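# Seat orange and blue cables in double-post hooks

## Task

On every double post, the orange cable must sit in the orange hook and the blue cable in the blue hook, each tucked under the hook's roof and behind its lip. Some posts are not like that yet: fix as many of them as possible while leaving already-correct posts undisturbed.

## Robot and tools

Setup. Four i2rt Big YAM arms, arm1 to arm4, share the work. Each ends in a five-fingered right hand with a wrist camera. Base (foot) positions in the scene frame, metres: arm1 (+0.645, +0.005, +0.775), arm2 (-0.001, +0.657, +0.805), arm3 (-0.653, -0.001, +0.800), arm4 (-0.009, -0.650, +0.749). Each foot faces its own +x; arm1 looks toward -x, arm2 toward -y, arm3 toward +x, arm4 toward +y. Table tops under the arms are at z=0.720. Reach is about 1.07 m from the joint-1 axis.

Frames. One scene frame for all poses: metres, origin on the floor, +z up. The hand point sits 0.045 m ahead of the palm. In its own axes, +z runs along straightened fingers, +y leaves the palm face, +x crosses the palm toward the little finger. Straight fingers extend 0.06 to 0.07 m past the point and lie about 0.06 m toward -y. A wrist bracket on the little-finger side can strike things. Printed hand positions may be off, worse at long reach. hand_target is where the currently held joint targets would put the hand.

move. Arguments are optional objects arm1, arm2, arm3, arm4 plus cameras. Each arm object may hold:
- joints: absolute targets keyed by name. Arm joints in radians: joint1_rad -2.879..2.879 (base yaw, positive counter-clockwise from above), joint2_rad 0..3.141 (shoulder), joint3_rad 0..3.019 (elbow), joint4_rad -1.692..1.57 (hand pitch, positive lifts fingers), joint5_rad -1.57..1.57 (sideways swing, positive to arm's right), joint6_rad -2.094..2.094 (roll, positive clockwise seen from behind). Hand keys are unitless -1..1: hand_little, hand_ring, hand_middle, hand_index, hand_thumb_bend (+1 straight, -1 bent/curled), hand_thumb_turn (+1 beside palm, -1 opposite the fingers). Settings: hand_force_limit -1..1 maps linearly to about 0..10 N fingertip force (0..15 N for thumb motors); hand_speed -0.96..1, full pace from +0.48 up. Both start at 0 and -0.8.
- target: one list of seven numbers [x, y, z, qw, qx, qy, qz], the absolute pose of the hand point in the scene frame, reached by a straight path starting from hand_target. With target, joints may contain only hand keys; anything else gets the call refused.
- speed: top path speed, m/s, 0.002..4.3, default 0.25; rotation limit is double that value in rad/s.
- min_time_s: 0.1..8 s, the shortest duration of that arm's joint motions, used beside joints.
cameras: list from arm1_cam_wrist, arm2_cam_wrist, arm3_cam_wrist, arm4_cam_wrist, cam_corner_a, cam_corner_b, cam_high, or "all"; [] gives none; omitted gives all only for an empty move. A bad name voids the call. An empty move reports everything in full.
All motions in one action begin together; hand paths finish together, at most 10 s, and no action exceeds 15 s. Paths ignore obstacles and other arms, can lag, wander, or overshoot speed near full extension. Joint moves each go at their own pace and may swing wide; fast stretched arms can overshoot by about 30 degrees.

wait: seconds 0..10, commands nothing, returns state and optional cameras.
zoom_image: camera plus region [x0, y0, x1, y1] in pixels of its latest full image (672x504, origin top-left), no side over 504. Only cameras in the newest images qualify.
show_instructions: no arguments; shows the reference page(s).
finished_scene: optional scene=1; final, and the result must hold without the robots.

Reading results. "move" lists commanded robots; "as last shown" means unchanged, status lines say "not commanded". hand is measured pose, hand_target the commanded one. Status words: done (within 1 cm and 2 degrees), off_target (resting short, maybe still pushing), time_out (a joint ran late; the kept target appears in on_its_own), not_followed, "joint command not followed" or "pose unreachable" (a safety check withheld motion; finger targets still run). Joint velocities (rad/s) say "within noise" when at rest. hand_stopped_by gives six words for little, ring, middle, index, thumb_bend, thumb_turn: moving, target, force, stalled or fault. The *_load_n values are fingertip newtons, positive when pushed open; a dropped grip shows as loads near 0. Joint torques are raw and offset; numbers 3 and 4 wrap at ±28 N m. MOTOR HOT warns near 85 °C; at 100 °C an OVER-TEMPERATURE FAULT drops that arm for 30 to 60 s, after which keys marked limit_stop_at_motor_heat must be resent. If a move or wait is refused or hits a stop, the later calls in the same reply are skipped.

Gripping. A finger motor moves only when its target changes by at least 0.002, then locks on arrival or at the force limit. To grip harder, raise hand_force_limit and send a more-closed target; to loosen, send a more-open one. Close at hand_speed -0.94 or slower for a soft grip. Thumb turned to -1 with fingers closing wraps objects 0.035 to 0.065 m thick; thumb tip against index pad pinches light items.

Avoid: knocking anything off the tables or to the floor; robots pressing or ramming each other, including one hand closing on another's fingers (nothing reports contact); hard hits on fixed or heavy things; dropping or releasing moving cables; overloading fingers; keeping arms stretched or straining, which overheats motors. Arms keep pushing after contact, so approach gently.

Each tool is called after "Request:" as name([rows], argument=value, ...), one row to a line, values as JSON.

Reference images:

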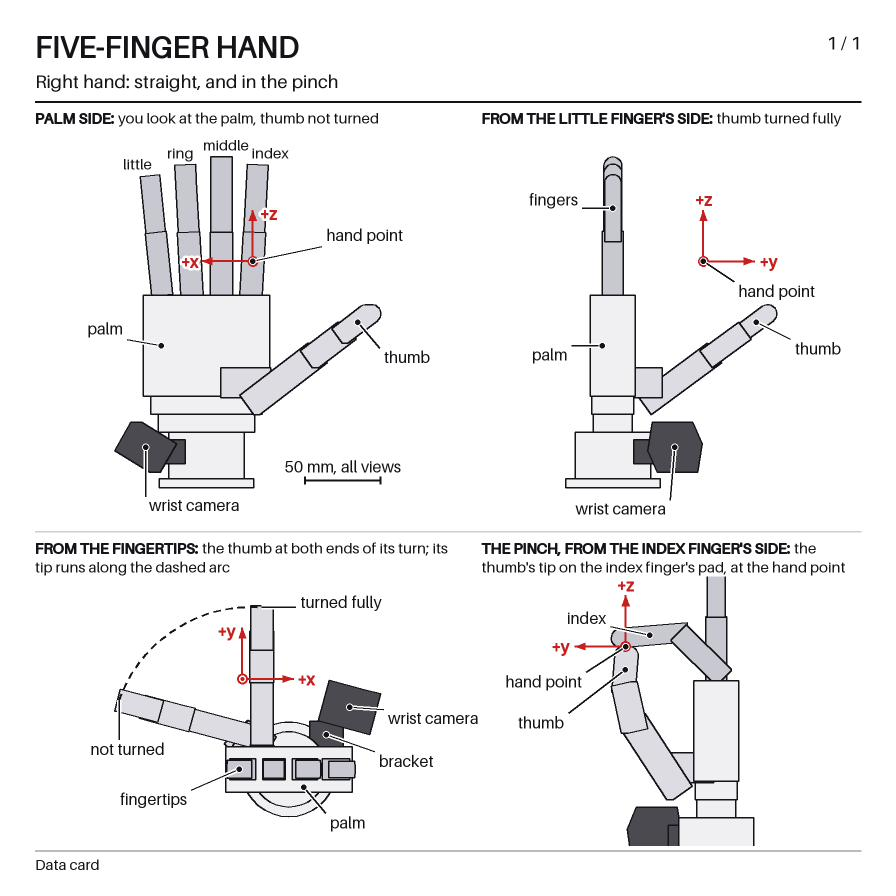

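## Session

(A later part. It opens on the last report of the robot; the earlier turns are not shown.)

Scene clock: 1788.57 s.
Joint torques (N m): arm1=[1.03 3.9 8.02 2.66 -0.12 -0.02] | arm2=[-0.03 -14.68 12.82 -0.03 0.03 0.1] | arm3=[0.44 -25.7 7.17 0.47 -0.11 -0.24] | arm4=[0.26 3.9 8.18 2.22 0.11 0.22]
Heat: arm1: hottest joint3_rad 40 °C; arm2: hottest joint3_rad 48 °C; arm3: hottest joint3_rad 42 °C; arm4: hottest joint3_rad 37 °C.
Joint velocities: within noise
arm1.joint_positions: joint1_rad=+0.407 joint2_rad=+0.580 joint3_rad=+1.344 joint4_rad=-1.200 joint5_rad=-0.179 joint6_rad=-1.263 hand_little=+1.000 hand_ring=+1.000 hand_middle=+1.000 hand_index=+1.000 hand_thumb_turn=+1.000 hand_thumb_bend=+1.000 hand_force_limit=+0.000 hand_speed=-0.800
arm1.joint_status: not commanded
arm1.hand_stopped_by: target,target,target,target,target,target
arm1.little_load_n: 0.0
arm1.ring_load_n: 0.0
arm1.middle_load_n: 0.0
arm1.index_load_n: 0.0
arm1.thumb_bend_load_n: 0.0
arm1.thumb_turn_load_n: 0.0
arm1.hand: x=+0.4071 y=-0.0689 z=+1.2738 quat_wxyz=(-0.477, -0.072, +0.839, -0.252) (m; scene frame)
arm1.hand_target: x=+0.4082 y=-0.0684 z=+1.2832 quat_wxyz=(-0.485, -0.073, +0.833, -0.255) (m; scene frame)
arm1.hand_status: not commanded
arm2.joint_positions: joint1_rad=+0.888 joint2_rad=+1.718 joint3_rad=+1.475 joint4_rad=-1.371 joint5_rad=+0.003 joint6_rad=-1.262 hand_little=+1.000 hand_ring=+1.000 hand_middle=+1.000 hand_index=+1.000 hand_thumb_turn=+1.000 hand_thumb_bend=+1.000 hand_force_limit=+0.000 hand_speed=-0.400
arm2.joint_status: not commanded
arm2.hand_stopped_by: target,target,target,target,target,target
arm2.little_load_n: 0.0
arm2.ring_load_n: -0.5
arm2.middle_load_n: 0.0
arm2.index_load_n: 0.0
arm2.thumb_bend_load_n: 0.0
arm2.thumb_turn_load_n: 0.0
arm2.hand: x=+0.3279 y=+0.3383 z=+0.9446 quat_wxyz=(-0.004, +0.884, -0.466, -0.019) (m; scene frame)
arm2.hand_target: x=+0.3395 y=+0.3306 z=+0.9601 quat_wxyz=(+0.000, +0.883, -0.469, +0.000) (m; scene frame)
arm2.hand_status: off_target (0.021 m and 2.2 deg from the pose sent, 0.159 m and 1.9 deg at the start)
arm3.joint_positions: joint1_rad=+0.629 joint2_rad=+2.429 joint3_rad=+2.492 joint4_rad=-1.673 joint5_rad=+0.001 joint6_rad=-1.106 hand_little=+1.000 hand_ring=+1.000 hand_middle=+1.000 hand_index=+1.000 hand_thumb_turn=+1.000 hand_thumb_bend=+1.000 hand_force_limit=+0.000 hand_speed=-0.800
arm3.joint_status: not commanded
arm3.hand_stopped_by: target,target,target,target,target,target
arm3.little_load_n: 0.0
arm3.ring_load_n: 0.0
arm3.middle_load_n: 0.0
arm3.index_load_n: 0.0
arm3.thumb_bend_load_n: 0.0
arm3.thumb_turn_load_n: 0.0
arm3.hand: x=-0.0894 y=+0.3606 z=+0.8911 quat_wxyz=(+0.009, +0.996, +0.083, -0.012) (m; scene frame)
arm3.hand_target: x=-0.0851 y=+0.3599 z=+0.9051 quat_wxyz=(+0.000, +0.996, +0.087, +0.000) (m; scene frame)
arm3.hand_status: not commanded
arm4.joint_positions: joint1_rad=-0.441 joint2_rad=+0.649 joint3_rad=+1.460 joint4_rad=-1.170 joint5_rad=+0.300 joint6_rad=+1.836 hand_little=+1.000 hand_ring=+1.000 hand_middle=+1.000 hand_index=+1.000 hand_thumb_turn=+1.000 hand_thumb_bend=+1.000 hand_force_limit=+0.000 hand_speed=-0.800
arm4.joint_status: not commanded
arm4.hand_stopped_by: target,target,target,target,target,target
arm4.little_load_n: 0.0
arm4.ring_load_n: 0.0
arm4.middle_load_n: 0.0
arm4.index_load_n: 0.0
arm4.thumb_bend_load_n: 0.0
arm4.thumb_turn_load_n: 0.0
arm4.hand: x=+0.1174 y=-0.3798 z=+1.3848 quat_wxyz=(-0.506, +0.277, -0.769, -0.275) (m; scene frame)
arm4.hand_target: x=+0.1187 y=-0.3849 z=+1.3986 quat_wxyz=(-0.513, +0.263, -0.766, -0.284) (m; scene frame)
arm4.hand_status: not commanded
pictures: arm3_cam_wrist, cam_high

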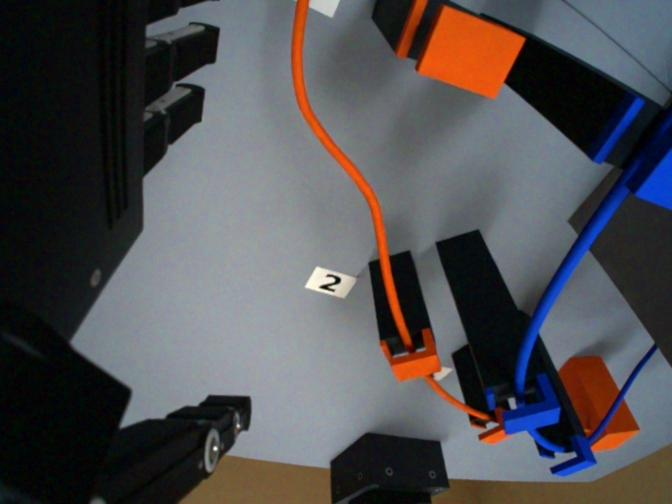

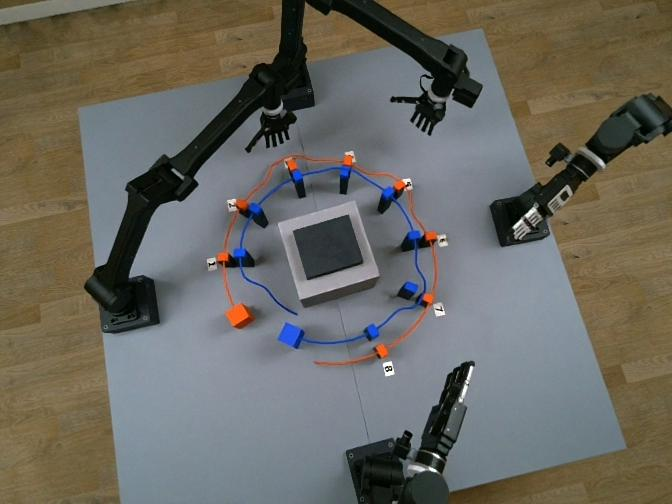

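Request:
wait(seconds=0.1, cameras=["cam_corner_a", "cam_corner_b"])

Scene clock: 1885.83 s.
Joint torques (N m): arm1=[1.08 3.9 8.01 2.66 -0.11 -0.02] | arm2=[-0.21 -14.51 12.82 -0.21 0.03 0.08] | arm3=[0.5 -25.88 7.19 0.55 -0.16 -0.22] | arm4=[0.38 3.96 8.16 2.22 0.11 0.22]
Heat: arm1: hottest joint3_rad 40 °C; arm2: hottest joint3_rad 50 °C; arm3: hottest joint3_rad 41 °C; arm4: hottest joint3_rad 37 °C.
Joint velocities: within noise
arm1.joint_positions: joint1_rad=+0.407 joint2_rad=+0.580 joint3_rad=+1.344 joint4_rad=-1.200 joint5_rad=-0.179 joint6_rad=-1.263 hand_little=+1.000 hand_ring=+1.000 hand_middle=+1.000 hand_index=+1.000 hand_thumb_turn=+1.000 hand_thumb_bend=+1.000 hand_force_limit=+0.000 hand_speed=-0.800
arm1.joint_status: not commanded
arm1.hand_stopped_by: target,target,target,target,target,target
arm1.little_load_n: 0.0
arm1.ring_load_n: 0.0
arm1.middle_load_n: 0.0
arm1.index_load_n: 0.0
arm1.thumb_bend_load_n: 0.0
arm1.thumb_turn_load_n: 0.0
arm1.hand: x=+0.4071 y=-0.0689 z=+1.2738 quat_wxyz=(-0.477, -0.072, +0.839, -0.252)
arm1.hand_target: x=+0.4082 y=-0.0684 z=+1.2832 quat_wxyz=(-0.485, -0.073, +0.833, -0.255)
arm1.hand_status: not commanded
arm2.joint_positions: joint1_rad=+0.888 joint2_rad=+1.718 joint3_rad=+1.475 joint4_rad=-1.371 joint5_rad=+0.003 joint6_rad=-1.262 hand_little=+1.000 hand_ring=+1.000 hand_middle=+1.000 hand_index=+1.000 hand_thumb_turn=+1.000 hand_thumb_bend=+1.000 hand_force_limit=+0.000 hand_speed=-0.400
arm2.joint_status: not commanded
arm2.hand_stopped_by: target,target,target,target,target,target
arm2.little_load_n: 0.0
arm2.ring_load_n: 0.0
arm2.middle_load_n: 0.0
arm2.index_load_n: 0.0
arm2.thumb_bend_load_n: 0.0
arm2.thumb_turn_load_n: 0.0
arm2.hand: x=+0.3279 y=+0.3383 z=+0.9446 quat_wxyz=(-0.004, +0.884, -0.466, -0.019)
arm2.hand_target: x=+0.3395 y=+0.3306 z=+0.9601 quat_wxyz=(+0.000, +0.883, -0.469, +0.000)
arm2.hand_status: off_target (0.021 m and 2.2 deg from the pose sent, 0.159 m and 1.9 deg at the start)
arm3.joint_positions: joint1_rad=+0.629 joint2_rad=+2.429 joint3_rad=+2.492 joint4_rad=-1.673 joint5_rad=+0.001 joint6_rad=-1.106 hand_little=+1.000 hand_ring=+1.000 hand_middle=+1.000 hand_index=+1.000 hand_thumb_turn=+1.000 hand_thumb_bend=+1.000 hand_force_limit=+0.000 hand_speed=-0.800
arm3.joint_status: not commanded
arm3.hand_stopped_by: target,target,target,target,target,target
arm3.little_load_n: 0.0
arm3.ring_load_n: 0.0
arm3.middle_load_n: 0.0
arm3.index_load_n: 0.0
arm3.thumb_bend_load_n: 0.0
arm3.thumb_turn_load_n: 0.0
arm3.hand: x=-0.0894 y=+0.3606 z=+0.8911 quat_wxyz=(+0.009, +0.996, +0.083, -0.012)
arm3.hand_target: x=-0.0851 y=+0.3599 z=+0.9051 quat_wxyz=(+0.000, +0.996, +0.087, +0.000)
arm3.hand_status: not commanded
arm4.joint_positions: joint1_rad=-0.441 joint2_rad=+0.649 joint3_rad=+1.460 joint4_rad=-1.170 joint5_rad=+0.300 joint6_rad=+1.836 hand_little=+1.000 hand_ring=+1.000 hand_middle=+1.000 hand_index=+1.000 hand_thumb_turn=+1.000 hand_thumb_bend=+1.000 hand_force_limit=+0.000 hand_speed=-0.800
arm4.joint_status: not commanded
arm4.hand_stopped_by: target,target,target,target,target,target
arm4.little_load_n: 0.0
arm4.ring_load_n: 0.0
arm4.middle_load_n: 0.0
arm4.index_load_n: 0.0
arm4.thumb_bend_load_n: 0.0
arm4.thumb_turn_load_n: 0.0
arm4.hand: x=+0.1174 y=-0.3798 z=+1.3848 quat_wxyz=(-0.506, +0.277, -0.769, -0.275)
arm4.hand_target: x=+0.1187 y=-0.3849 z=+1.3986 quat_wxyz=(-0.513, +0.263, -0.766, -0.284)
arm4.hand_status: not commanded
wait: 0.10 s; at rest from the start

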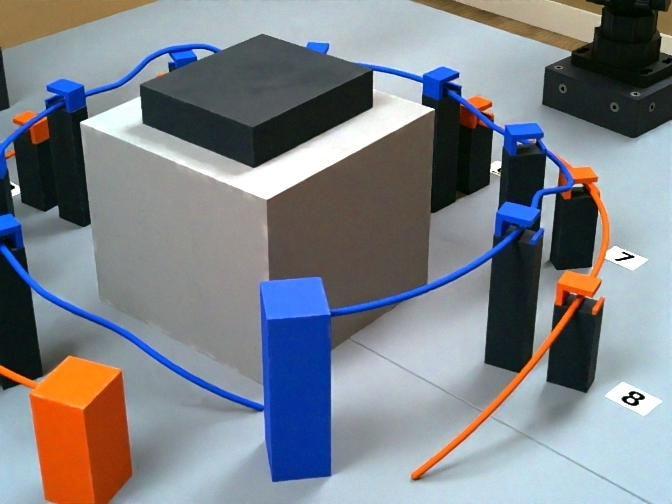

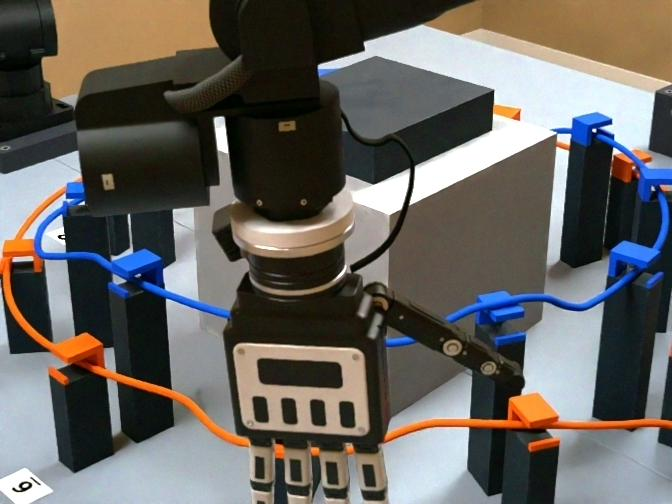

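Request:
zoom_image(camera="cam_corner_a", region=[440, 60, 672, 260])

Request:
zoom_image(camera="cam_corner_b", region=[440, 230, 672, 504])

Scaled by 2.172.

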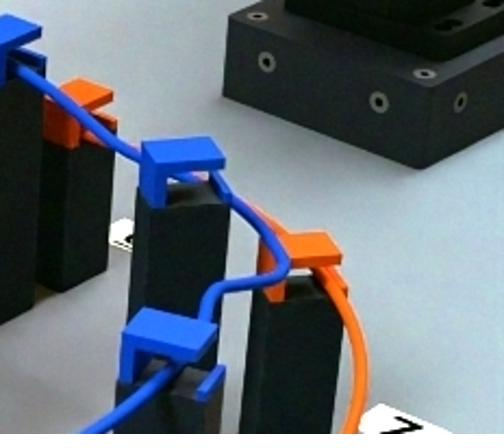

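Scaled by 1.839.

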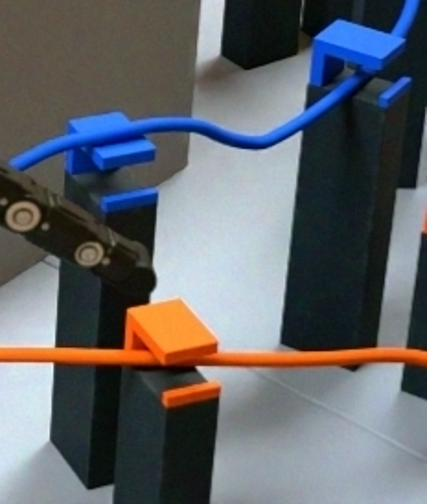

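Request:
zoom_image(camera="cam_corner_a", region=[490, 100, 610, 220])

Scaled by 4.200.

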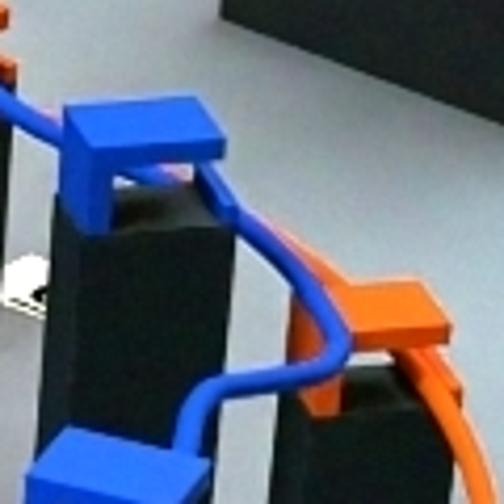

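Request:
move(cameras=["cam_high", "arm1_cam_wrist", "arm4_cam_wrist"])

Request:
zoom_image(camera="cam_high", region=[340, 210, 470, 350])

Request:
zoom_image(camera="arm1_cam_wrist", region=[150, 100, 654, 504])

Scene clock: 1999.43 s.
Joint torques (N m): arm1=[1.08 3.96 8.01 2.66 -0.11 -0.02] | arm2=[0.38 -14.51 12.81 -0.1 -0.01 0.08] | arm3=[1.03 -25.23 7.27 0.5 -0.16 -0.25] | arm4=[0.38 3.9 8.2 2.29 0.11 0.22]
Heat: arm1: hottest joint3_rad 41 °C; arm2: hottest joint3_rad 51 °C; arm3: hottest joint3_rad 40 °C; arm4: hottest joint3_rad 37 °C.
Joint velocities: within noise
arm1.joint_positions: joint1_rad=+0.407 joint2_rad=+0.580 joint3_rad=+1.344 joint4_rad=-1.200 joint5_rad=-0.179 joint6_rad=-1.263 hand_little=+1.000 hand_ring=+1.000 hand_middle=+1.000 hand_index=+1.000 hand_thumb_turn=+1.000 hand_thumb_bend=+1.000 hand_force_limit=+0.000 hand_speed=-0.800
arm1.joint_status: not commanded
arm1.hand_stopped_by: target,target,target,target,target,target
arm1.little_load_n: 0.0
arm1.ring_load_n: 0.0
arm1.middle_load_n: 0.0
arm1.index_load_n: 0.0
arm1.thumb_bend_load_n: 0.0
arm1.thumb_turn_load_n: 0.0
arm1.hand: x=+0.4071 y=-0.0689 z=+1.2738 quat_wxyz=(-0.477, -0.072, +0.839, -0.252) (m; scene frame)
arm1.hand_target: x=+0.4082 y=-0.0684 z=+1.2832 quat_wxyz=(-0.485, -0.073, +0.833, -0.255) (m; scene frame)
arm1.hand_status: not commanded
arm2.joint_positions: joint1_rad=+0.888 joint2_rad=+1.718 joint3_rad=+1.475 joint4_rad=-1.371 joint5_rad=+0.003 joint6_rad=-1.262 hand_little=+1.000 hand_ring=+1.000 hand_middle=+1.000 hand_index=+1.000 hand_thumb_turn=+1.000 hand_thumb_bend=+1.000 hand_force_limit=+0.000 hand_speed=-0.400
arm2.joint_status: not commanded
arm2.hand_stopped_by: target,target,target,target,target,target
arm2.little_load_n: 0.0
arm2.ring_load_n: 0.0
arm2.middle_load_n: 0.0
arm2.index_load_n: 0.0
arm2.thumb_bend_load_n: -0.5
arm2.thumb_turn_load_n: 0.0
arm2.hand: x=+0.3279 y=+0.3383 z=+0.9446 quat_wxyz=(-0.004, +0.884, -0.466, -0.019) (m; scene frame)
arm2.hand_target: x=+0.3395 y=+0.3306 z=+0.9601 quat_wxyz=(+0.000, +0.883, -0.469, +0.000) (m; scene frame)
arm2.hand_status: off_target (0.021 m and 2.2 deg from the pose sent, 0.159 m and 1.9 deg at the start)
arm3.joint_positions: joint1_rad=+0.629 joint2_rad=+2.429 joint3_rad=+2.492 joint4_rad=-1.673 joint5_rad=+0.001 joint6_rad=-1.106 hand_little=+1.000 hand_ring=+1.000 hand_middle=+1.000 hand_index=+1.000 hand_thumb_turn=+1.000 hand_thumb_bend=+1.000 hand_force_limit=+0.000 hand_speed=-0.800
arm3.joint_status: not commanded
arm3.hand_stopped_by: target,target,target,target,target,target
arm3.little_load_n: 0.0
arm3.ring_load_n: -0.5
arm3.middle_load_n: 0.0
arm3.index_load_n: 0.0
arm3.thumb_bend_load_n: 0.0
arm3.thumb_turn_load_n: 0.0
arm3.hand: x=-0.0894 y=+0.3606 z=+0.8911 quat_wxyz=(+0.009, +0.996, +0.083, -0.012) (m; scene frame)
arm3.hand_target: x=-0.0851 y=+0.3599 z=+0.9051 quat_wxyz=(+0.000, +0.996, +0.087, +0.000) (m; scene frame)
arm3.hand_status: not commanded
arm4.joint_positions: joint1_rad=-0.441 joint2_rad=+0.649 joint3_rad=+1.460 joint4_rad=-1.170 joint5_rad=+0.300 joint6_rad=+1.836 hand_little=+1.000 hand_ring=+1.000 hand_middle=+1.000 hand_index=+1.000 hand_thumb_turn=+1.000 hand_thumb_bend=+1.000 hand_force_limit=+0.000 hand_speed=-0.800
arm4.joint_status: not commanded
arm4.hand_stopped_by: target,target,target,target,target,target
arm4.little_load_n: 0.0
arm4.ring_load_n: 0.0
arm4.middle_load_n: 0.0
arm4.index_load_n: 0.0
arm4.thumb_bend_load_n: 0.0
arm4.thumb_turn_load_n: 0.0
arm4.hand: x=+0.1174 y=-0.3798 z=+1.3848 quat_wxyz=(-0.506, +0.277, -0.769, -0.275) (m; scene frame)
arm4.hand_target: x=+0.1187 y=-0.3849 z=+1.3986 quat_wxyz=(-0.513, +0.263, -0.766, -0.284) (m; scene frame)
arm4.hand_status: not commanded
pictures: arm1_cam_wrist, arm4_cam_wrist, cam_high

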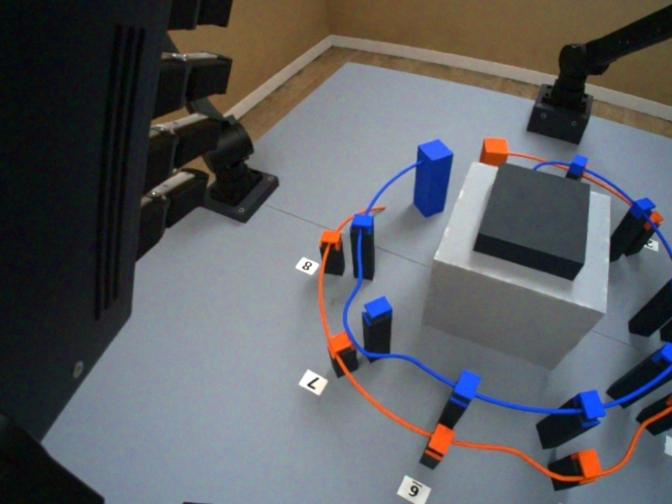

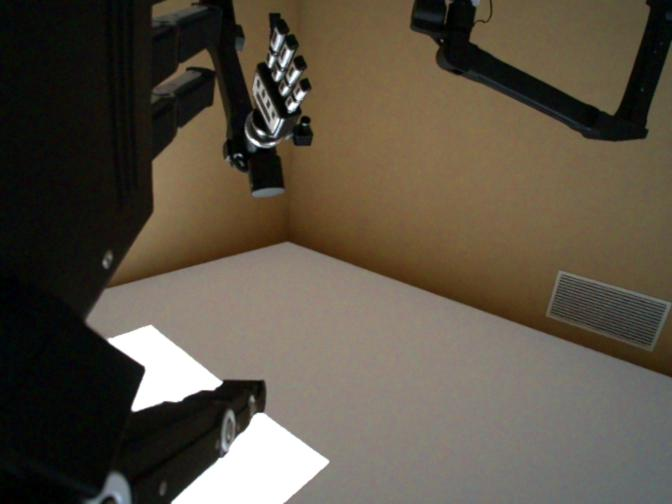

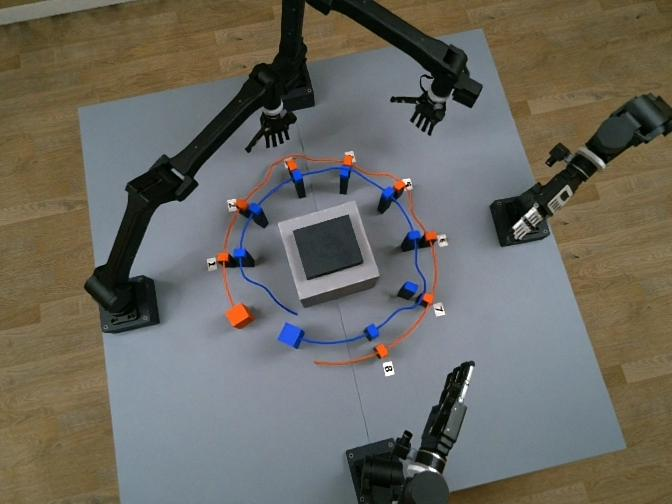

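Scaled by 3.600.

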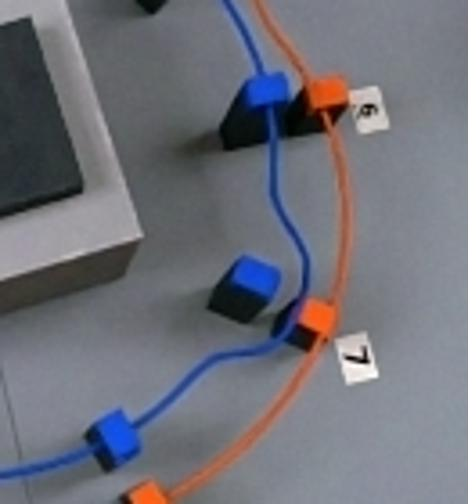

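Scaled by 1.000.

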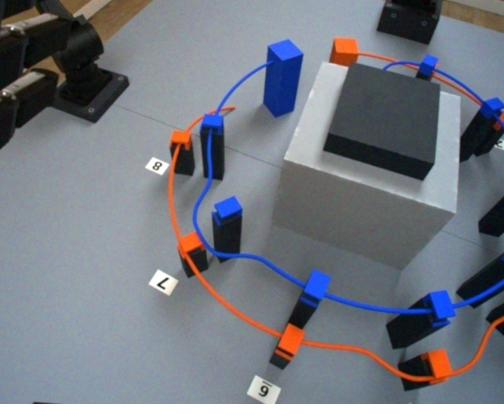

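Request:
move(arm3={"target": [-0.0755, 0.3633, 0.822, 0, 0.996, 0.087, 0], "speed": 0.12}, cameras=["arm3_cam_wrist"])

Scene clock: 2077.40 s.
Joint torques (N m): arm1=[0.91 3.84 8.01 2.66 -0.11 -0.02] | arm2=[-0.03 -14.39 12.72 -0.18 0.04 0.11] | arm3=[0.32 -23.36 7.3 0.75 -0.13 -0.23] | arm4=[0.38 3.9 8.16 2.18 0.11 0.22]
Heat: arm1: hottest joint3_rad 41 °C; arm2: hottest joint3_rad 52 °C; arm3: hottest joint3_rad 40 °C; arm4: hottest joint3_rad 37 °C.
move: arm3 done
Joint velocities: within noise
arm1, arm2, arm4: as last shown
arm1.middle_load_n: -0.5
arm2.thumb_bend_load_n: 0.0
arm3.joint_positions: joint1_rad=+0.629 joint2_rad=+2.448 joint3_rad=+2.361 joint4_rad=-1.497 joint5_rad=+0.001 joint6_rad=-1.110 hand_little=+1.000 hand_ring=+1.000 hand_middle=+1.000 hand_index=+1.000 hand_thumb_turn=+1.000 hand_thumb_bend=+1.000 hand_force_limit=+0.000 hand_speed=-0.800
arm3.joint_status: not commanded
arm3.hand_stopped_by: target,target,target,target,target,target
arm3.little_load_n: 0.0
arm3.ring_load_n: -0.5
arm3.middle_load_n: 0.0
arm3.index_load_n: 0.0
arm3.thumb_bend_load_n: 0.0
arm3.thumb_turn_load_n: 0.0
arm3.hand: x=-0.0807 y=+0.3666 z=+0.8256 quat_wxyz=(+0.002, +0.996, +0.085, -0.001)
arm3.hand_target: x=-0.0755 y=+0.3633 z=+0.8221 quat_wxyz=(+0.000, +0.996, +0.087, +0.000)
arm3.hand_status: done (0.007 m and 0.4 deg from the pose sent, 0.071 m and 1.8 deg at the start)

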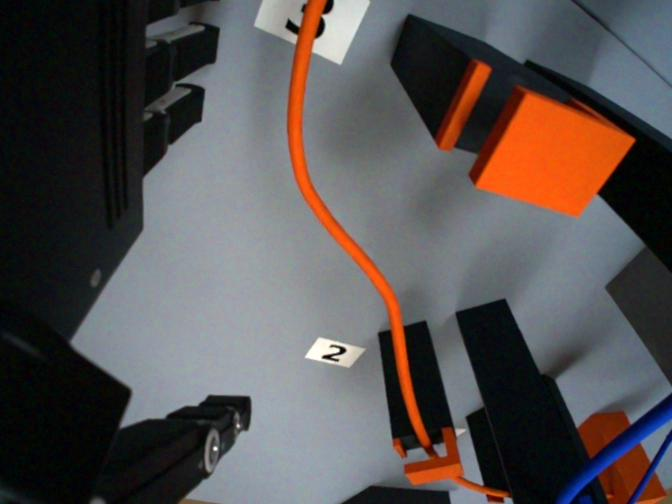

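Request:
move(arm3={"target": [-0.0715, 0.3315, 0.811, 0, 0.996, 0.087, 0], "speed": 0.1}, cameras=["arm3_cam_wrist", "cam_high"])

Scene clock: 2104.20 s.
Joint torques (N m): arm1=[1.08 3.84 8.02 2.66 -0.12 -0.03] | arm2=[-0.26 -14.21 12.77 -0.08 0.01 0.08] | arm3=[0.44 -23.82 6.61 0.54 -0.01 -0.25] | arm4=[0.44 4.01 8.14 2.21 0.11 0.21]
Heat: arm1: hottest joint3_rad 41 °C; arm2: hottest joint3_rad 52 °C; arm3: hottest joint3_rad 40 °C; arm4: hottest joint3_rad 37 °C.
move: arm3 done
Joint velocities: within noise
arm1, arm2, arm4: as last shown
arm1.middle_load_n: 0.0
arm3.joint_positions: joint1_rad=+0.590 joint2_rad=+2.407 joint3_rad=+2.236 joint4_rad=-1.419 joint5_rad=-0.003 joint6_rad=-1.148 hand_little=+1.000 hand_ring=+1.000 hand_middle=+1.000 hand_index=+1.000 hand_thumb_turn=+1.000 hand_thumb_bend=+1.000 hand_force_limit=+0.000 hand_speed=-0.800
arm3.joint_status: not commanded
arm3.hand_stopped_by: target,target,target,target,target,target
arm3.little_load_n: 0.0
arm3.ring_load_n: 0.0
arm3.middle_load_n: 0.0
arm3.index_load_n: 0.0
arm3.thumb_bend_load_n: 0.0
arm3.thumb_turn_load_n: 0.0
arm3.hand: x=-0.0759 y=+0.3357 z=+0.8075 quat_wxyz=(+0.002, +0.996, +0.085, -0.005)
arm3.hand_target: x=-0.0716 y=+0.3315 z=+0.8109 quat_wxyz=(+0.000, +0.996, +0.087, +0.000)
arm3.hand_status: done (0.007 m and 0.7 deg from the pose sent, 0.039 m and 0.4 deg at the start)

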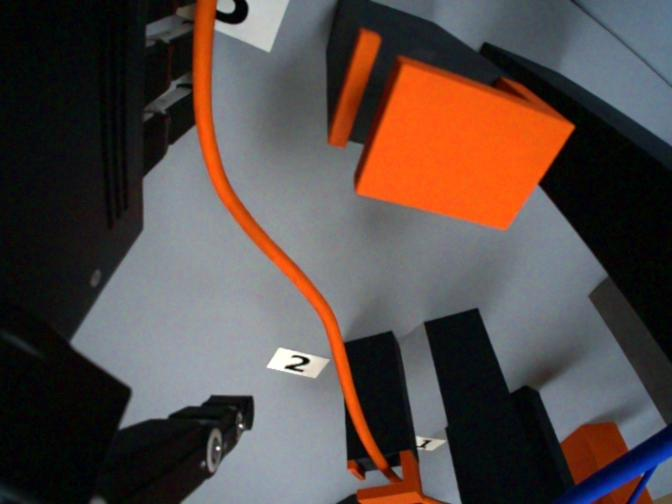

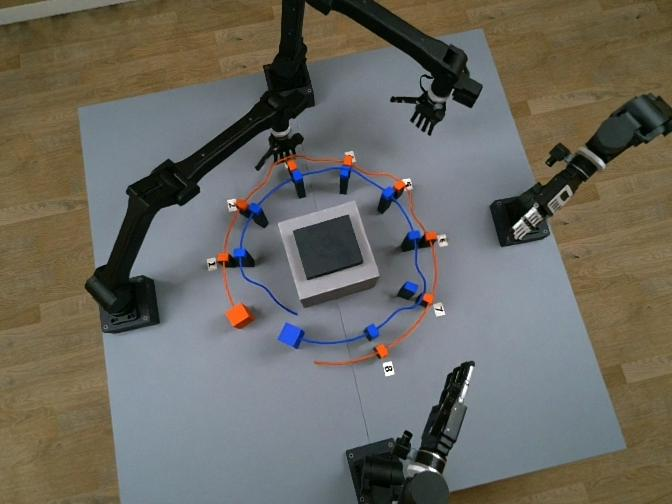

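Request:
move(arm3={"joints": {"hand_speed": -0.7, "hand_index": -0.3, "hand_little": -0.3}}, cameras=["arm3_cam_wrist"])

Scene clock: 2115.87 s.
Joint torques (N m): arm1=[1.03 3.78 8.01 2.66 -0.12 -0.02] | arm2=[0.26 -14.51 12.79 -0.08 0.02 0.08] | arm3=[0.73 -24.12 6.68 0.34 0.06 -0.22] | arm4=[0.26 4.01 8.1 2.25 0.11 0.22]
Heat: arm1: hottest joint3_rad 41 °C; arm2: hottest joint3_rad 52 °C; arm3: hottest joint3_rad 39 °C; arm4: hottest joint3_rad 37 °C.
move: arm3 done
Joint velocities: within noise
arm1, arm2, arm4: as last shown
arm2.middle_load_n: 0.5
arm3.joint_positions: joint1_rad=+0.590 joint2_rad=+2.407 joint3_rad=+2.236 joint4_rad=-1.418 joint5_rad=-0.003 joint6_rad=-1.148 hand_little=-0.300 hand_ring=+1.000 hand_middle=+1.000 hand_index=-0.300 hand_thumb_turn=+1.000 hand_thumb_bend=+1.000 hand_force_limit=+0.000 hand_speed=-0.700
arm3.joint_status: all done
arm3.hand_stopped_by: target,target,target,target,target,target
arm3.little_load_n: 0.0
arm3.ring_load_n: 0.0
arm3.middle_load_n: 0.0
arm3.index_load_n: 0.0
arm3.thumb_bend_load_n: -0.5
arm3.thumb_turn_load_n: 0.0
arm3.hand: x=-0.0756 y=+0.3358 z=+0.8075 quat_wxyz=(+0.002, +0.996, +0.085, -0.005)
arm3.hand_target: x=-0.0716 y=+0.3315 z=+0.8109 quat_wxyz=(+0.000, +0.996, +0.087, +0.000)
arm3.hand_status: not commanded

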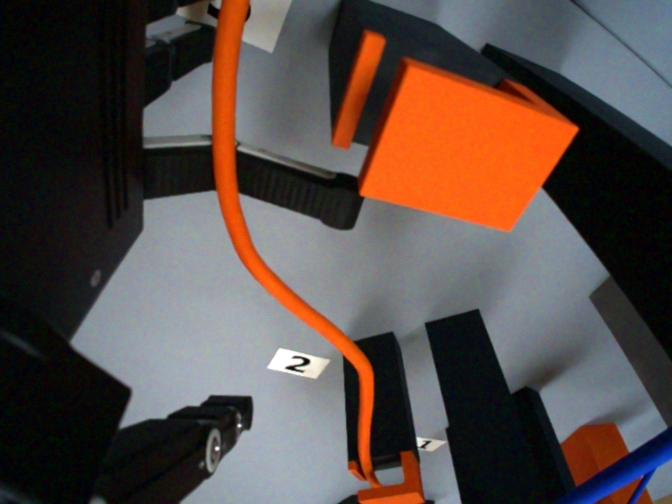

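Request:
move(arm3={"target": [-0.0700, 0.3320, 0.840, 0, 0.996, 0.087, 0], "speed": 0.08}, cameras=["arm3_cam_wrist"])

Scene clock: 2123.50 s.
Joint torques (N m): arm1=[0.97 3.84 8.01 2.66 -0.12 -0.02] | arm2=[0.09 -14.15 12.81 -0.09 0.04 0.09] | arm3=[0.5 -25.7 10.02 -0.68 0.02 -0.17] | arm4=[0.5 3.96 8.18 2.24 0.1 0.22]
Heat: arm1: hottest joint3_rad 41 °C; arm2: hottest joint3_rad 52 °C; arm3: hottest joint3_rad 39 °C; arm4: hottest joint3_rad 37 °C.
move: arm3 off_target
Joint velocities: within noise
arm1, arm2, arm4: as last shown
arm2.middle_load_n: 0.0
arm3.joint_positions: joint1_rad=+0.590 joint2_rad=+2.407 joint3_rad=+2.236 joint4_rad=-1.455 joint5_rad=-0.003 joint6_rad=-1.156 hand_little=-0.300 hand_ring=+1.000 hand_middle=+1.000 hand_index=-0.300 hand_thumb_turn=+1.000 hand_thumb_bend=+1.000 hand_force_limit=+0.000 hand_speed=-0.700
arm3.joint_status: not commanded
arm3.hand_stopped_by: target,target,target,target,target,target
arm3.little_load_n: 0.5
arm3.ring_load_n: 0.0
arm3.middle_load_n: 0.0
arm3.index_load_n: 0.0
arm3.thumb_bend_load_n: 0.0
arm3.thumb_turn_load_n: 0.0
arm3.hand: x=-0.0834 y=+0.3301 z=+0.8097 quat_wxyz=(+0.011, +0.996, +0.088, -0.021)
arm3.hand_target: x=-0.0710 y=+0.3314 z=+0.8397 quat_wxyz=(+0.000, +0.996, +0.087, +0.000)
arm3.hand_status: off_target (0.033 m and 2.7 deg from the pose sent, 0.033 m and 0.6 deg at the start)

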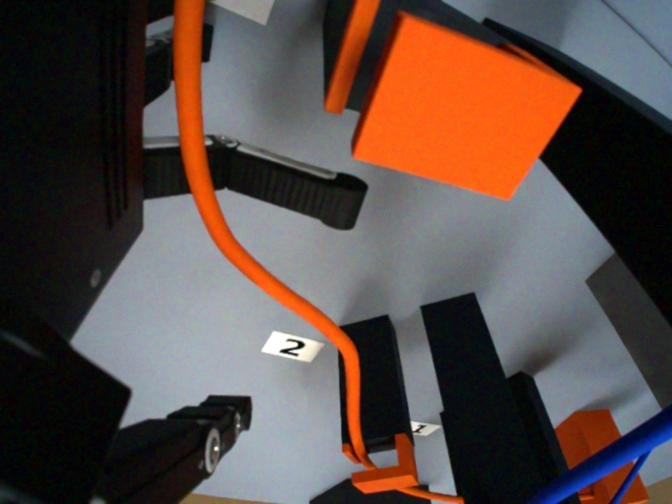

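Request:
move(arm3={"target": [-0.0550, 0.3400, 0.846, 0, 0.996, 0.087, 0], "speed": 0.08}, cameras=["arm3_cam_wrist"])

Scene clock: 2131.50 s.
Joint torques (N m): arm1=[1.03 3.84 7.99 2.65 -0.12 -0.02] | arm2=[0.21 -14.56 12.82 -0.1 -0.03 0.11] | arm3=[0.5 -23.3 10.43 -0.23 0.01 -0.18] | arm4=[0.44 3.84 8.17 2.22 0.11 0.21]
Heat: arm1: hottest joint3_rad 41 °C; arm2: hottest joint3_rad 52 °C; arm3: hottest joint3_rad 39 °C; arm4: hottest joint3_rad 37 °C.
move: arm3 off_target
Joint velocities: within noise
arm1, arm2, arm4: as last shown
arm1.ring_load_n: -0.5
arm2.thumb_bend_load_n: -0.5
arm3.joint_positions: joint1_rad=+0.590 joint2_rad=+2.456 joint3_rad=+2.390 joint4_rad=-1.547 joint5_rad=-0.003 joint6_rad=-1.156 hand_little=-0.300 hand_ring=+1.000 hand_middle=+1.000 hand_index=-0.300 hand_thumb_turn=+1.000 hand_thumb_bend=+1.000 hand_force_limit=+0.000 hand_speed=-0.700
arm3.joint_status: not commanded
arm3.hand_stopped_by: target,target,target,target,target,target
arm3.little_load_n: 0.0
arm3.ring_load_n: 0.0
arm3.middle_load_n: 0.0
arm3.index_load_n: 0.0
arm3.thumb_bend_load_n: -0.5
arm3.thumb_turn_load_n: 0.0
arm3.hand: x=-0.0686 y=+0.3401 z=+0.8326 quat_wxyz=(+0.007, +0.996, +0.089, -0.015)
arm3.hand_target: x=-0.0556 y=+0.3396 z=+0.8461 quat_wxyz=(+0.000, +0.996, +0.087, +0.001)
arm3.hand_status: off_target (0.019 m and 1.9 deg from the pose sent, 0.047 m and 2.7 deg at the start)
arm4.thumb_bend_load_n: -0.5

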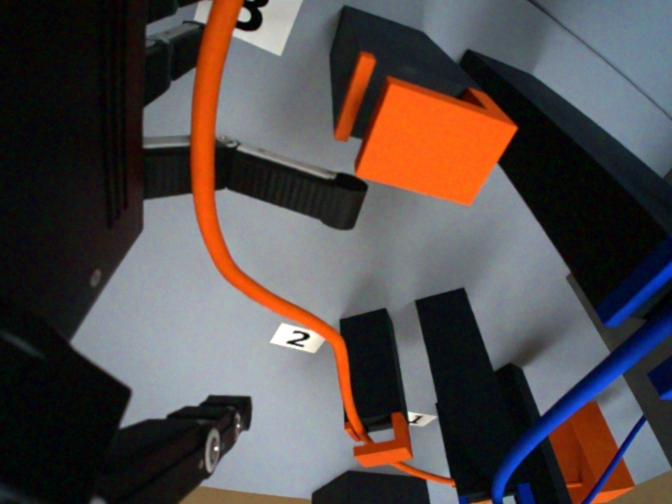

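Request:
move(arm3={"target": [-0.0870, 0.3410, 0.808, 0, 0.996, 0.087, 0], "speed": 0.1})

Request:
move(arm3={"target": [-0.0639, 0.3393, 0.8455, 0, 0.996, 0.087, 0], "speed": 0.1}, cameras=["arm3_cam_wrist"])

Scene clock: 2217.40 s.
Joint torques (N m): arm1=[0.97 3.84 8.01 2.66 -0.12 -0.02] | arm2=[0.15 -14.33 12.68 -0.14 -0.01 0.12] | arm3=[2.14 -23.59 6.37 0.43 0.02 0.02] | arm4=[0.44 4.01 8.2 2.28 0.11 0.22]
Heat: arm1: hottest joint3_rad 41 °C; arm2: hottest joint3_rad 53 °C; arm3: hottest joint3_rad 46 °C; arm4: hottest joint3_rad 38 °C.
move: arm3 done
Joint velocities: within noise
arm1, arm2, arm4: as last shown
arm1.ring_load_n: 0.0
arm1.thumb_bend_load_n: 0.5
arm2.thumb_bend_load_n: 0.0
arm3.joint_positions: joint1_rad=+0.592 joint2_rad=+2.379 joint3_rad=+2.183 joint4_rad=-1.389 joint5_rad=-0.003 joint6_rad=-1.149 hand_little=-0.300 hand_ring=+1.000 hand_middle=+1.000 hand_index=-0.300 hand_thumb_turn=+1.000 hand_thumb_bend=+1.000 hand_force_limit=+0.000 hand_speed=-0.700
arm3.joint_status: not commanded
arm3.hand_stopped_by: target,target,target,target,target,target
arm3.little_load_n: 0.0
arm3.ring_load_n: 0.0
arm3.middle_load_n: 0.0
arm3.index_load_n: 0.0
arm3.thumb_bend_load_n: 0.0
arm3.thumb_turn_load_n: 0.0
arm3.hand: x=-0.0817 y=+0.3333 z=+0.8070 quat_wxyz=(+0.001, +0.996, +0.086, -0.003)
arm3.hand_target: x=-0.0869 y=+0.3409 z=+0.8080 quat_wxyz=(+0.000, +0.996, +0.087, +0.000)
arm3.hand_status: done (0.009 m and 0.4 deg from the pose sent, 0.031 m and 1.9 deg at the start)
arm4.thumb_bend_load_n: 0.0
pictures: none

Scene clock: 2218.83 s.
Joint torques (N m): arm1=[1.03 3.9 8.02 2.65 -0.12 -0.02] | arm2=[-0.03 -14.27 12.74 -0.12 0.02 0.08] | arm3=[0.21 -22.59 10.43 -0.34 0.01 -0.18] | arm4=[0.32 3.9 8.17 2.24 0.11 0.22]
Heat: arm1: hottest joint3_rad 41 °C; arm2: hottest joint3_rad 53 °C; arm3: hottest joint3_rad 46 °C; arm4: hottest joint3_rad 38 °C.
move: arm3 off_target
Joint velocities: within noise
arm1, arm2, arm4: as last shown
arm1.thumb_bend_load_n: 0.0
arm3.joint_positions: joint1_rad=+0.592 joint2_rad=+2.417 joint3_rad=+2.321 joint4_rad=-1.513 joint5_rad=-0.003 joint6_rad=-1.150 hand_little=-0.300 hand_ring=+1.000 hand_middle=+1.000 hand_index=-0.300 hand_thumb_turn=+1.000 hand_thumb_bend=+1.000 hand_force_limit=+0.000 hand_speed=-0.700
arm3.joint_status: not commanded
arm3.hand_stopped_by: target,target,target,target,target,target
arm3.little_load_n: 0.0
arm3.ring_load_n: 0.0
arm3.middle_load_n: 0.0
arm3.index_load_n: 0.0
arm3.thumb_bend_load_n: 0.0
arm3.thumb_turn_load_n: 0.0
arm3.hand: x=-0.0759 y=+0.3372 z=+0.8342 quat_wxyz=(+0.006, +0.996, +0.086, -0.013)
arm3.hand_target: x=-0.0644 y=+0.3390 z=+0.8456 quat_wxyz=(+0.000, +0.996, +0.087, +0.000)
arm3.hand_status: off_target (0.017 m and 1.7 deg from the pose sent, 0.043 m and 0.4 deg at the start)

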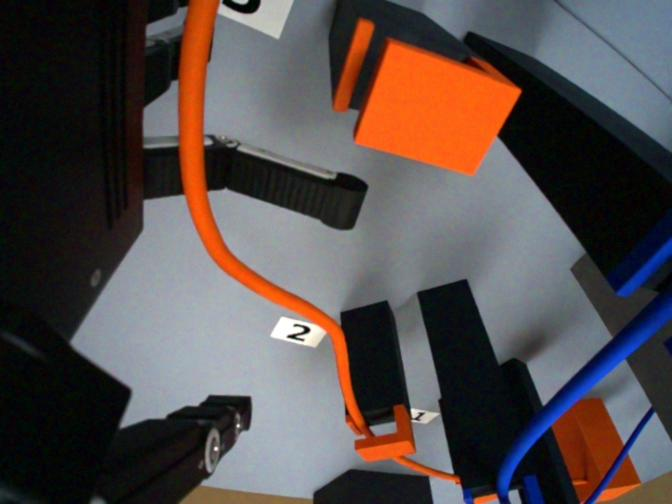

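Request:
move(arm3={"target": [-0.0705, 0.3270, 0.8255, 0, 0.996, 0.087, 0], "speed": 0.1}, cameras=["arm3_cam_wrist"])

Scene clock: 2260.50 s.
Joint torques (N m): arm1=[1.03 3.9 8.02 2.63 -0.11 -0.02] | arm2=[0.09 -14.51 12.74 -0.02 -0.01 0.1] | arm3=[0.26 -25.17 6.82 0.55 0.02 -0.22] | arm4=[0.26 4.01 8.16 2.15 0.1 0.22]
Heat: arm1: hottest joint3_rad 41 °C; arm2: hottest joint3_rad 53 °C; arm3: hottest joint3_rad 45 °C; arm4: hottest joint3_rad 38 °C.
move: arm3 off_target
Joint velocities: within noise
arm1.joint_positions: joint1_rad=+0.407 joint2_rad=+0.580 joint3_rad=+1.344 joint4_rad=-1.200 joint5_rad=-0.179 joint6_rad=-1.263 hand_little=+1.000 hand_ring=+1.000 hand_middle=+1.000 hand_index=+1.000 hand_thumb_turn=+1.000 hand_thumb_bend=+1.000 hand_force_limit=+0.000 hand_speed=-0.800
arm1.joint_status: not commanded
arm1.hand_stopped_by: target,target,target,target,target,target
arm1.little_load_n: 0.0
arm1.ring_load_n: 0.0
arm1.middle_load_n: 0.0
arm1.index_load_n: 0.0
arm1.thumb_bend_load_n: 0.0
arm1.thumb_turn_load_n: 0.0
arm1.hand: x=+0.4071 y=-0.0689 z=+1.2738 quat_wxyz=(-0.477, -0.072, +0.839, -0.252)
arm1.hand_target: x=+0.4082 y=-0.0684 z=+1.2832 quat_wxyz=(-0.485, -0.073, +0.833, -0.255)
arm1.hand_status: not commanded
arm2.joint_positions: joint1_rad=+0.888 joint2_rad=+1.718 joint3_rad=+1.475 joint4_rad=-1.371 joint5_rad=+0.003 joint6_rad=-1.262 hand_little=+1.000 hand_ring=+1.000 hand_middle=+1.000 hand_index=+1.000 hand_thumb_turn=+1.000 hand_thumb_bend=+1.000 hand_force_limit=+0.000 hand_speed=-0.400
arm2.joint_status: not commanded
arm2.hand_stopped_by: target,target,target,target,target,target
arm2.little_load_n: 0.0
arm2.ring_load_n: 0.0
arm2.middle_load_n: 0.0
arm2.index_load_n: 0.0
arm2.thumb_bend_load_n: 0.0
arm2.thumb_turn_load_n: 0.5
arm2.hand: x=+0.3279 y=+0.3383 z=+0.9446 quat_wxyz=(-0.004, +0.884, -0.466, -0.019)
arm2.hand_target: x=+0.3395 y=+0.3306 z=+0.9601 quat_wxyz=(+0.000, +0.883, -0.469, +0.000)
arm2.hand_status: not commanded
arm3.joint_positions: joint1_rad=+0.590 joint2_rad=+2.405 joint3_rad=+2.243 joint4_rad=-1.445 joint5_rad=-0.002 joint6_rad=-1.154 hand_little=-0.300 hand_ring=+1.000 hand_middle=+1.000 hand_index=-0.300 hand_thumb_turn=+1.000 hand_thumb_bend=+1.000 hand_force_limit=+0.000 hand_speed=-0.700
arm3.joint_status: not commanded
arm3.hand_stopped_by: target,target,target,target,target,target
arm3.little_load_n: 0.0
arm3.ring_load_n: 0.0
arm3.middle_load_n: 0.0
arm3.index_load_n: 0.0
arm3.thumb_bend_load_n: 0.0
arm3.thumb_turn_load_n: 0.0
arm3.hand: x=-0.0791 y=+0.3336 z=+0.8132 quat_wxyz=(+0.006, +0.996, +0.088, -0.012)
arm3.hand_target: x=-0.0707 y=+0.3270 z=+0.8255 quat_wxyz=(+0.000, +0.996, +0.087, +0.000)
arm3.hand_status: off_target (0.016 m and 1.5 deg from the pose sent, 0.014 m and 1.7 deg at the start)
arm4.joint_positions: joint1_rad=-0.441 joint2_rad=+0.649 joint3_rad=+1.460 joint4_rad=-1.170 joint5_rad=+0.300 joint6_rad=+1.836 hand_little=+1.000 hand_ring=+1.000 hand_middle=+1.000 hand_index=+1.000 hand_thumb_turn=+1.000 hand_thumb_bend=+1.000 hand_force_limit=+0.000 hand_speed=-0.800
arm4.joint_status: not commanded
arm4.hand_stopped_by: target,target,target,target,target,target
arm4.little_load_n: 0.0
arm4.ring_load_n: 0.0
arm4.middle_load_n: 0.0
arm4.index_load_n: 0.0
arm4.thumb_bend_load_n: 0.0
arm4.thumb_turn_load_n: 0.0
arm4.hand: x=+0.1174 y=-0.3798 z=+1.3848 quat_wxyz=(-0.506, +0.277, -0.769, -0.275)
arm4.hand_target: x=+0.1187 y=-0.3849 z=+1.3986 quat_wxyz=(-0.513, +0.263, -0.766, -0.284)
arm4.hand_status: not commanded

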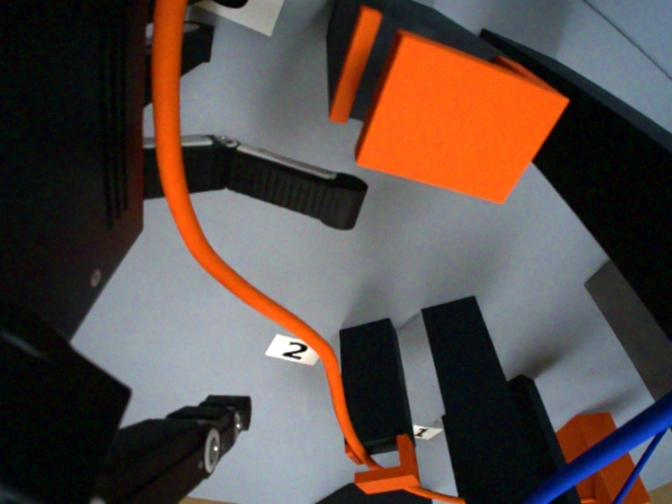

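Request:
move(arm3={"joints": {"hand_index": 0.2, "hand_little": 0.2}}, cameras=["arm3_cam_wrist"])

Scene clock: 2293.13 s.
Joint torques (N m): arm1=[1.03 3.84 8.01 2.65 -0.12 -0.02] | arm2=[0.26 -14.68 12.75 -0.03 -0.01 0.08] | arm3=[-0.21 -25.23 6.76 0.58 0.05 -0.23] | arm4=[0.38 4.01 8.12 2.19 0.1 0.22]
Heat: arm1: hottest joint3_rad 41 °C; arm2: hottest joint3_rad 53 °C; arm3: hottest joint3_rad 43 °C; arm4: hottest joint3_rad 38 °C.
move: arm3 done
Joint velocities: within noise
arm1, arm2, arm4: as last shown
arm1.middle_load_n: -0.5
arm2.thumb_turn_load_n: 0.0
arm3.joint_positions: joint1_rad=+0.590 joint2_rad=+2.405 joint3_rad=+2.243 joint4_rad=-1.445 joint5_rad=-0.002 joint6_rad=-1.155 hand_little=+0.200 hand_ring=+1.000 hand_middle=+1.000 hand_index=+0.200 hand_thumb_turn=+1.000 hand_thumb_bend=+1.000 hand_force_limit=+0.000 hand_speed=-0.700
arm3.joint_status: all done
arm3.hand_stopped_by: target,target,target,target,target,target
arm3.little_load_n: 0.0
arm3.ring_load_n: 0.0
arm3.middle_load_n: 0.0
arm3.index_load_n: 0.0
arm3.thumb_bend_load_n: 0.0
arm3.thumb_turn_load_n: 0.0
arm3.hand: x=-0.0791 y=+0.3336 z=+0.8132 quat_wxyz=(+0.006, +0.996, +0.088, -0.012)
arm3.hand_target: x=-0.0707 y=+0.3270 z=+0.8255 quat_wxyz=(+0.000, +0.996, +0.087, +0.000)
arm3.hand_status: not commanded

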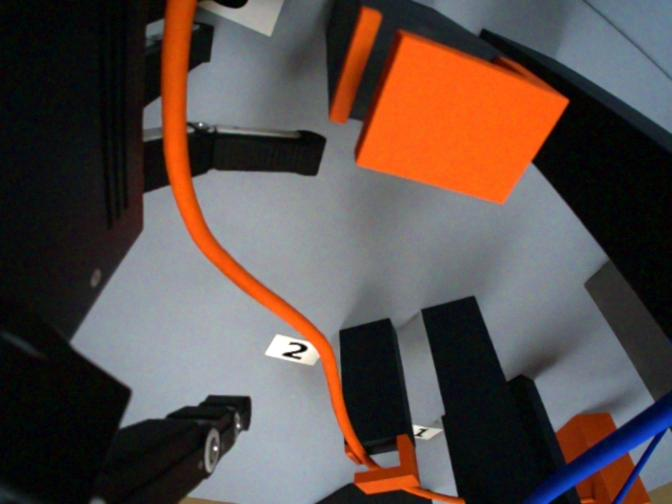

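Request:
move(arm3={"target": [-0.0656, 0.3416, 0.853, 0, 0.996, 0.087, 0], "speed": 0.1}, cameras=["arm3_cam_wrist"])

Scene clock: 2314.60 s.
Joint torques (N m): arm1=[1.08 3.78 8.02 2.67 -0.11 -0.02] | arm2=[-0.15 -13.98 12.81 -0.06 0 0.11] | arm3=[0.85 -22.59 10.43 -0.36 -0.01 -0.1] | arm4=[0.32 3.96 8.2 2.24 0.09 0.21]
Heat: arm1: hottest joint3_rad 41 °C; arm2: hottest joint3_rad 53 °C; arm3: hottest joint3_rad 42 °C; arm4: hottest joint3_rad 38 °C.
move: arm3 off_target
Joint velocities: within noise
arm1, arm2, arm4: as last shown
arm1.middle_load_n: 0.0
arm2.thumb_turn_load_n: -0.5
arm3.joint_positions: joint1_rad=+0.590 joint2_rad=+2.413 joint3_rad=+2.336 joint4_rad=-1.531 joint5_rad=-0.002 joint6_rad=-1.155 hand_little=+0.200 hand_ring=+1.000 hand_middle=+1.000 hand_index=+0.200 hand_thumb_turn=+1.000 hand_thumb_bend=+1.000 hand_force_limit=+0.000 hand_speed=-0.700
arm3.joint_status: not commanded
arm3.hand_stopped_by: target,target,target,target,target,target
arm3.little_load_n: 0.0
arm3.ring_load_n: 0.0
arm3.middle_load_n: 0.0
arm3.index_load_n: 0.0
arm3.thumb_bend_load_n: 0.0
arm3.thumb_turn_load_n: 0.0
arm3.hand: x=-0.0750 y=+0.3364 z=+0.8427 quat_wxyz=(+0.006, +0.996, +0.088, -0.013)
arm3.hand_target: x=-0.0661 y=+0.3413 z=+0.8531 quat_wxyz=(+0.000, +0.996, +0.087, +0.001)
arm3.hand_status: off_target (0.015 m and 1.6 deg from the pose sent, 0.043 m and 1.6 deg at the start)

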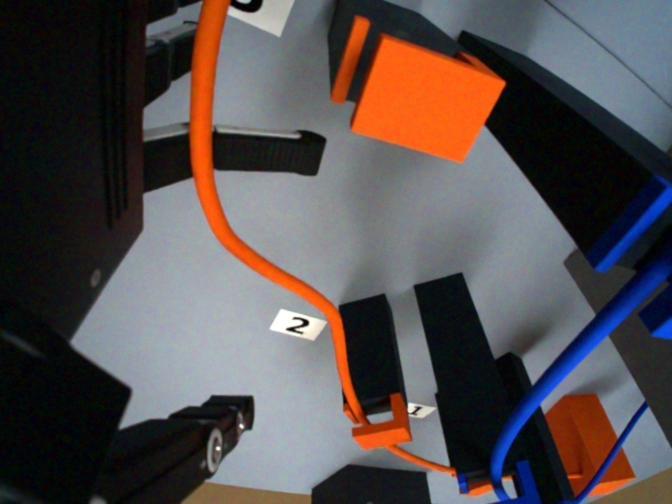

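Request:
move(arm3={"joints": {"hand_index": 0.35, "hand_little": 0.35}}, cameras=["arm3_cam_wrist"])

Scene clock: 2337.50 s.
Joint torques (N m): arm1=[0.97 3.9 8.02 2.66 -0.12 -0.02] | arm2=[0.5 -14.45 12.83 -0.16 0.01 0.11] | arm3=[1.14 -22.65 10.54 -0.27 0.01 -0.11] | arm4=[0.32 3.9 8.21 2.24 0.11 0.21]
Heat: arm1: hottest joint3_rad 41 °C; arm2: hottest joint3_rad 53 °C; arm3: hottest joint3_rad 41 °C; arm4: hottest joint3_rad 38 °C.
move: arm3 done
Joint velocities: within noise
arm1, arm2, arm4: as last shown
arm1.little_load_n: -0.5
arm2.thumb_turn_load_n: 0.0
arm3.joint_positions: joint1_rad=+0.590 joint2_rad=+2.413 joint3_rad=+2.336 joint4_rad=-1.531 joint5_rad=-0.002 joint6_rad=-1.155 hand_little=+0.350 hand_ring=+1.000 hand_middle=+1.000 hand_index=+0.350 hand_thumb_turn=+1.000 hand_thumb_bend=+1.000 hand_force_limit=+0.000 hand_speed=-0.700
arm3.joint_status: all done
arm3.hand_stopped_by: target,target,target,target,target,target
arm3.little_load_n: 0.0
arm3.ring_load_n: 0.0
arm3.middle_load_n: 0.0
arm3.index_load_n: 0.0
arm3.thumb_bend_load_n: 0.0
arm3.thumb_turn_load_n: 0.5
arm3.hand: x=-0.0750 y=+0.3364 z=+0.8427 quat_wxyz=(+0.006, +0.996, +0.088, -0.013)
arm3.hand_target: x=-0.0661 y=+0.3413 z=+0.8531 quat_wxyz=(+0.000, +0.996, +0.087, +0.001)
arm3.hand_status: not commanded
arm4.thumb_turn_load_n: -0.5

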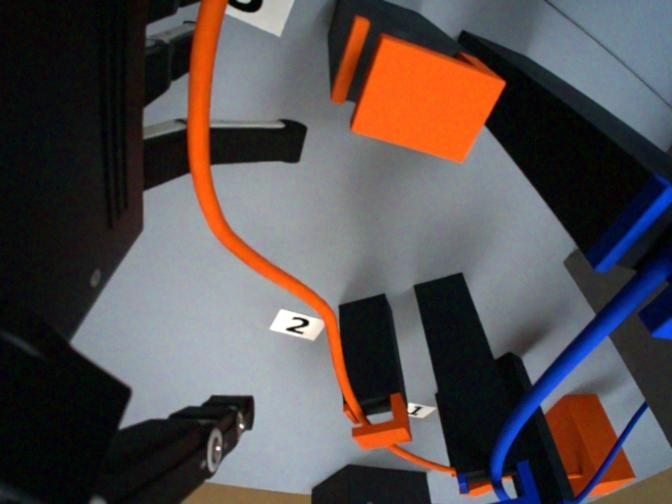

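Request:
move(arm3={"target": [-0.0541, 0.3205, 0.837, 0, 0.996, 0.087, 0], "speed": 0.1}, cameras=["arm3_cam_wrist"])

Scene clock: 2415.50 s.
Joint torques (N m): arm1=[1.03 3.84 8.02 2.66 -0.12 -0.02] | arm2=[-0.15 -14.1 12.74 -0.16 0.03 0.09] | arm3=[0.21 -23 7.35 0.51 0.01 -0.26] | arm4=[0.26 4.07 8.16 2.21 0.1 0.21]
Heat: arm1: hottest joint3_rad 41 °C; arm2: hottest joint3_rad 54 °C; arm3: hottest joint3_rad 42 °C; arm4: hottest joint3_rad 38 °C.
move: arm3 off_target
Joint velocities: within noise
arm1, arm2, arm4: as last shown
arm1.little_load_n: 0.0
arm1.middle_load_n: -0.5
arm1.index_load_n: -0.5
arm3.joint_positions: joint1_rad=+0.571 joint2_rad=+2.413 joint3_rad=+2.336 joint4_rad=-1.508 joint5_rad=-0.002 joint6_rad=-1.173 hand_little=+0.350 hand_ring=+1.000 hand_middle=+1.000 hand_index=+0.350 hand_thumb_turn=+1.000 hand_thumb_bend=+1.000 hand_force_limit=+0.000 hand_speed=-0.700
arm3.joint_status: not commanded
arm3.hand_stopped_by: target,target,target,target,target,target
arm3.little_load_n: 0.0
arm3.ring_load_n: 0.0
arm3.middle_load_n: 0.0
arm3.index_load_n: 0.5
arm3.thumb_bend_load_n: 0.0
arm3.thumb_turn_load_n: 0.0
arm3.hand: x=-0.0621 y=+0.3278 z=+0.8414 quat_wxyz=(+0.001, +0.996, +0.087, -0.003)
arm3.hand_target: x=-0.0543 y=+0.3203 z=+0.8371 quat_wxyz=(+0.000, +0.996, +0.087, +0.000)
arm3.hand_status: off_target (0.012 m and 0.3 deg from the pose sent, 0.027 m and 1.6 deg at the start)
arm4.thumb_turn_load_n: 0.0

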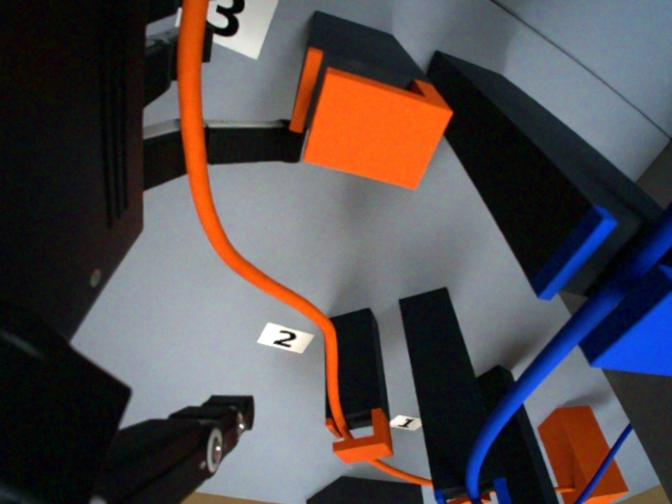

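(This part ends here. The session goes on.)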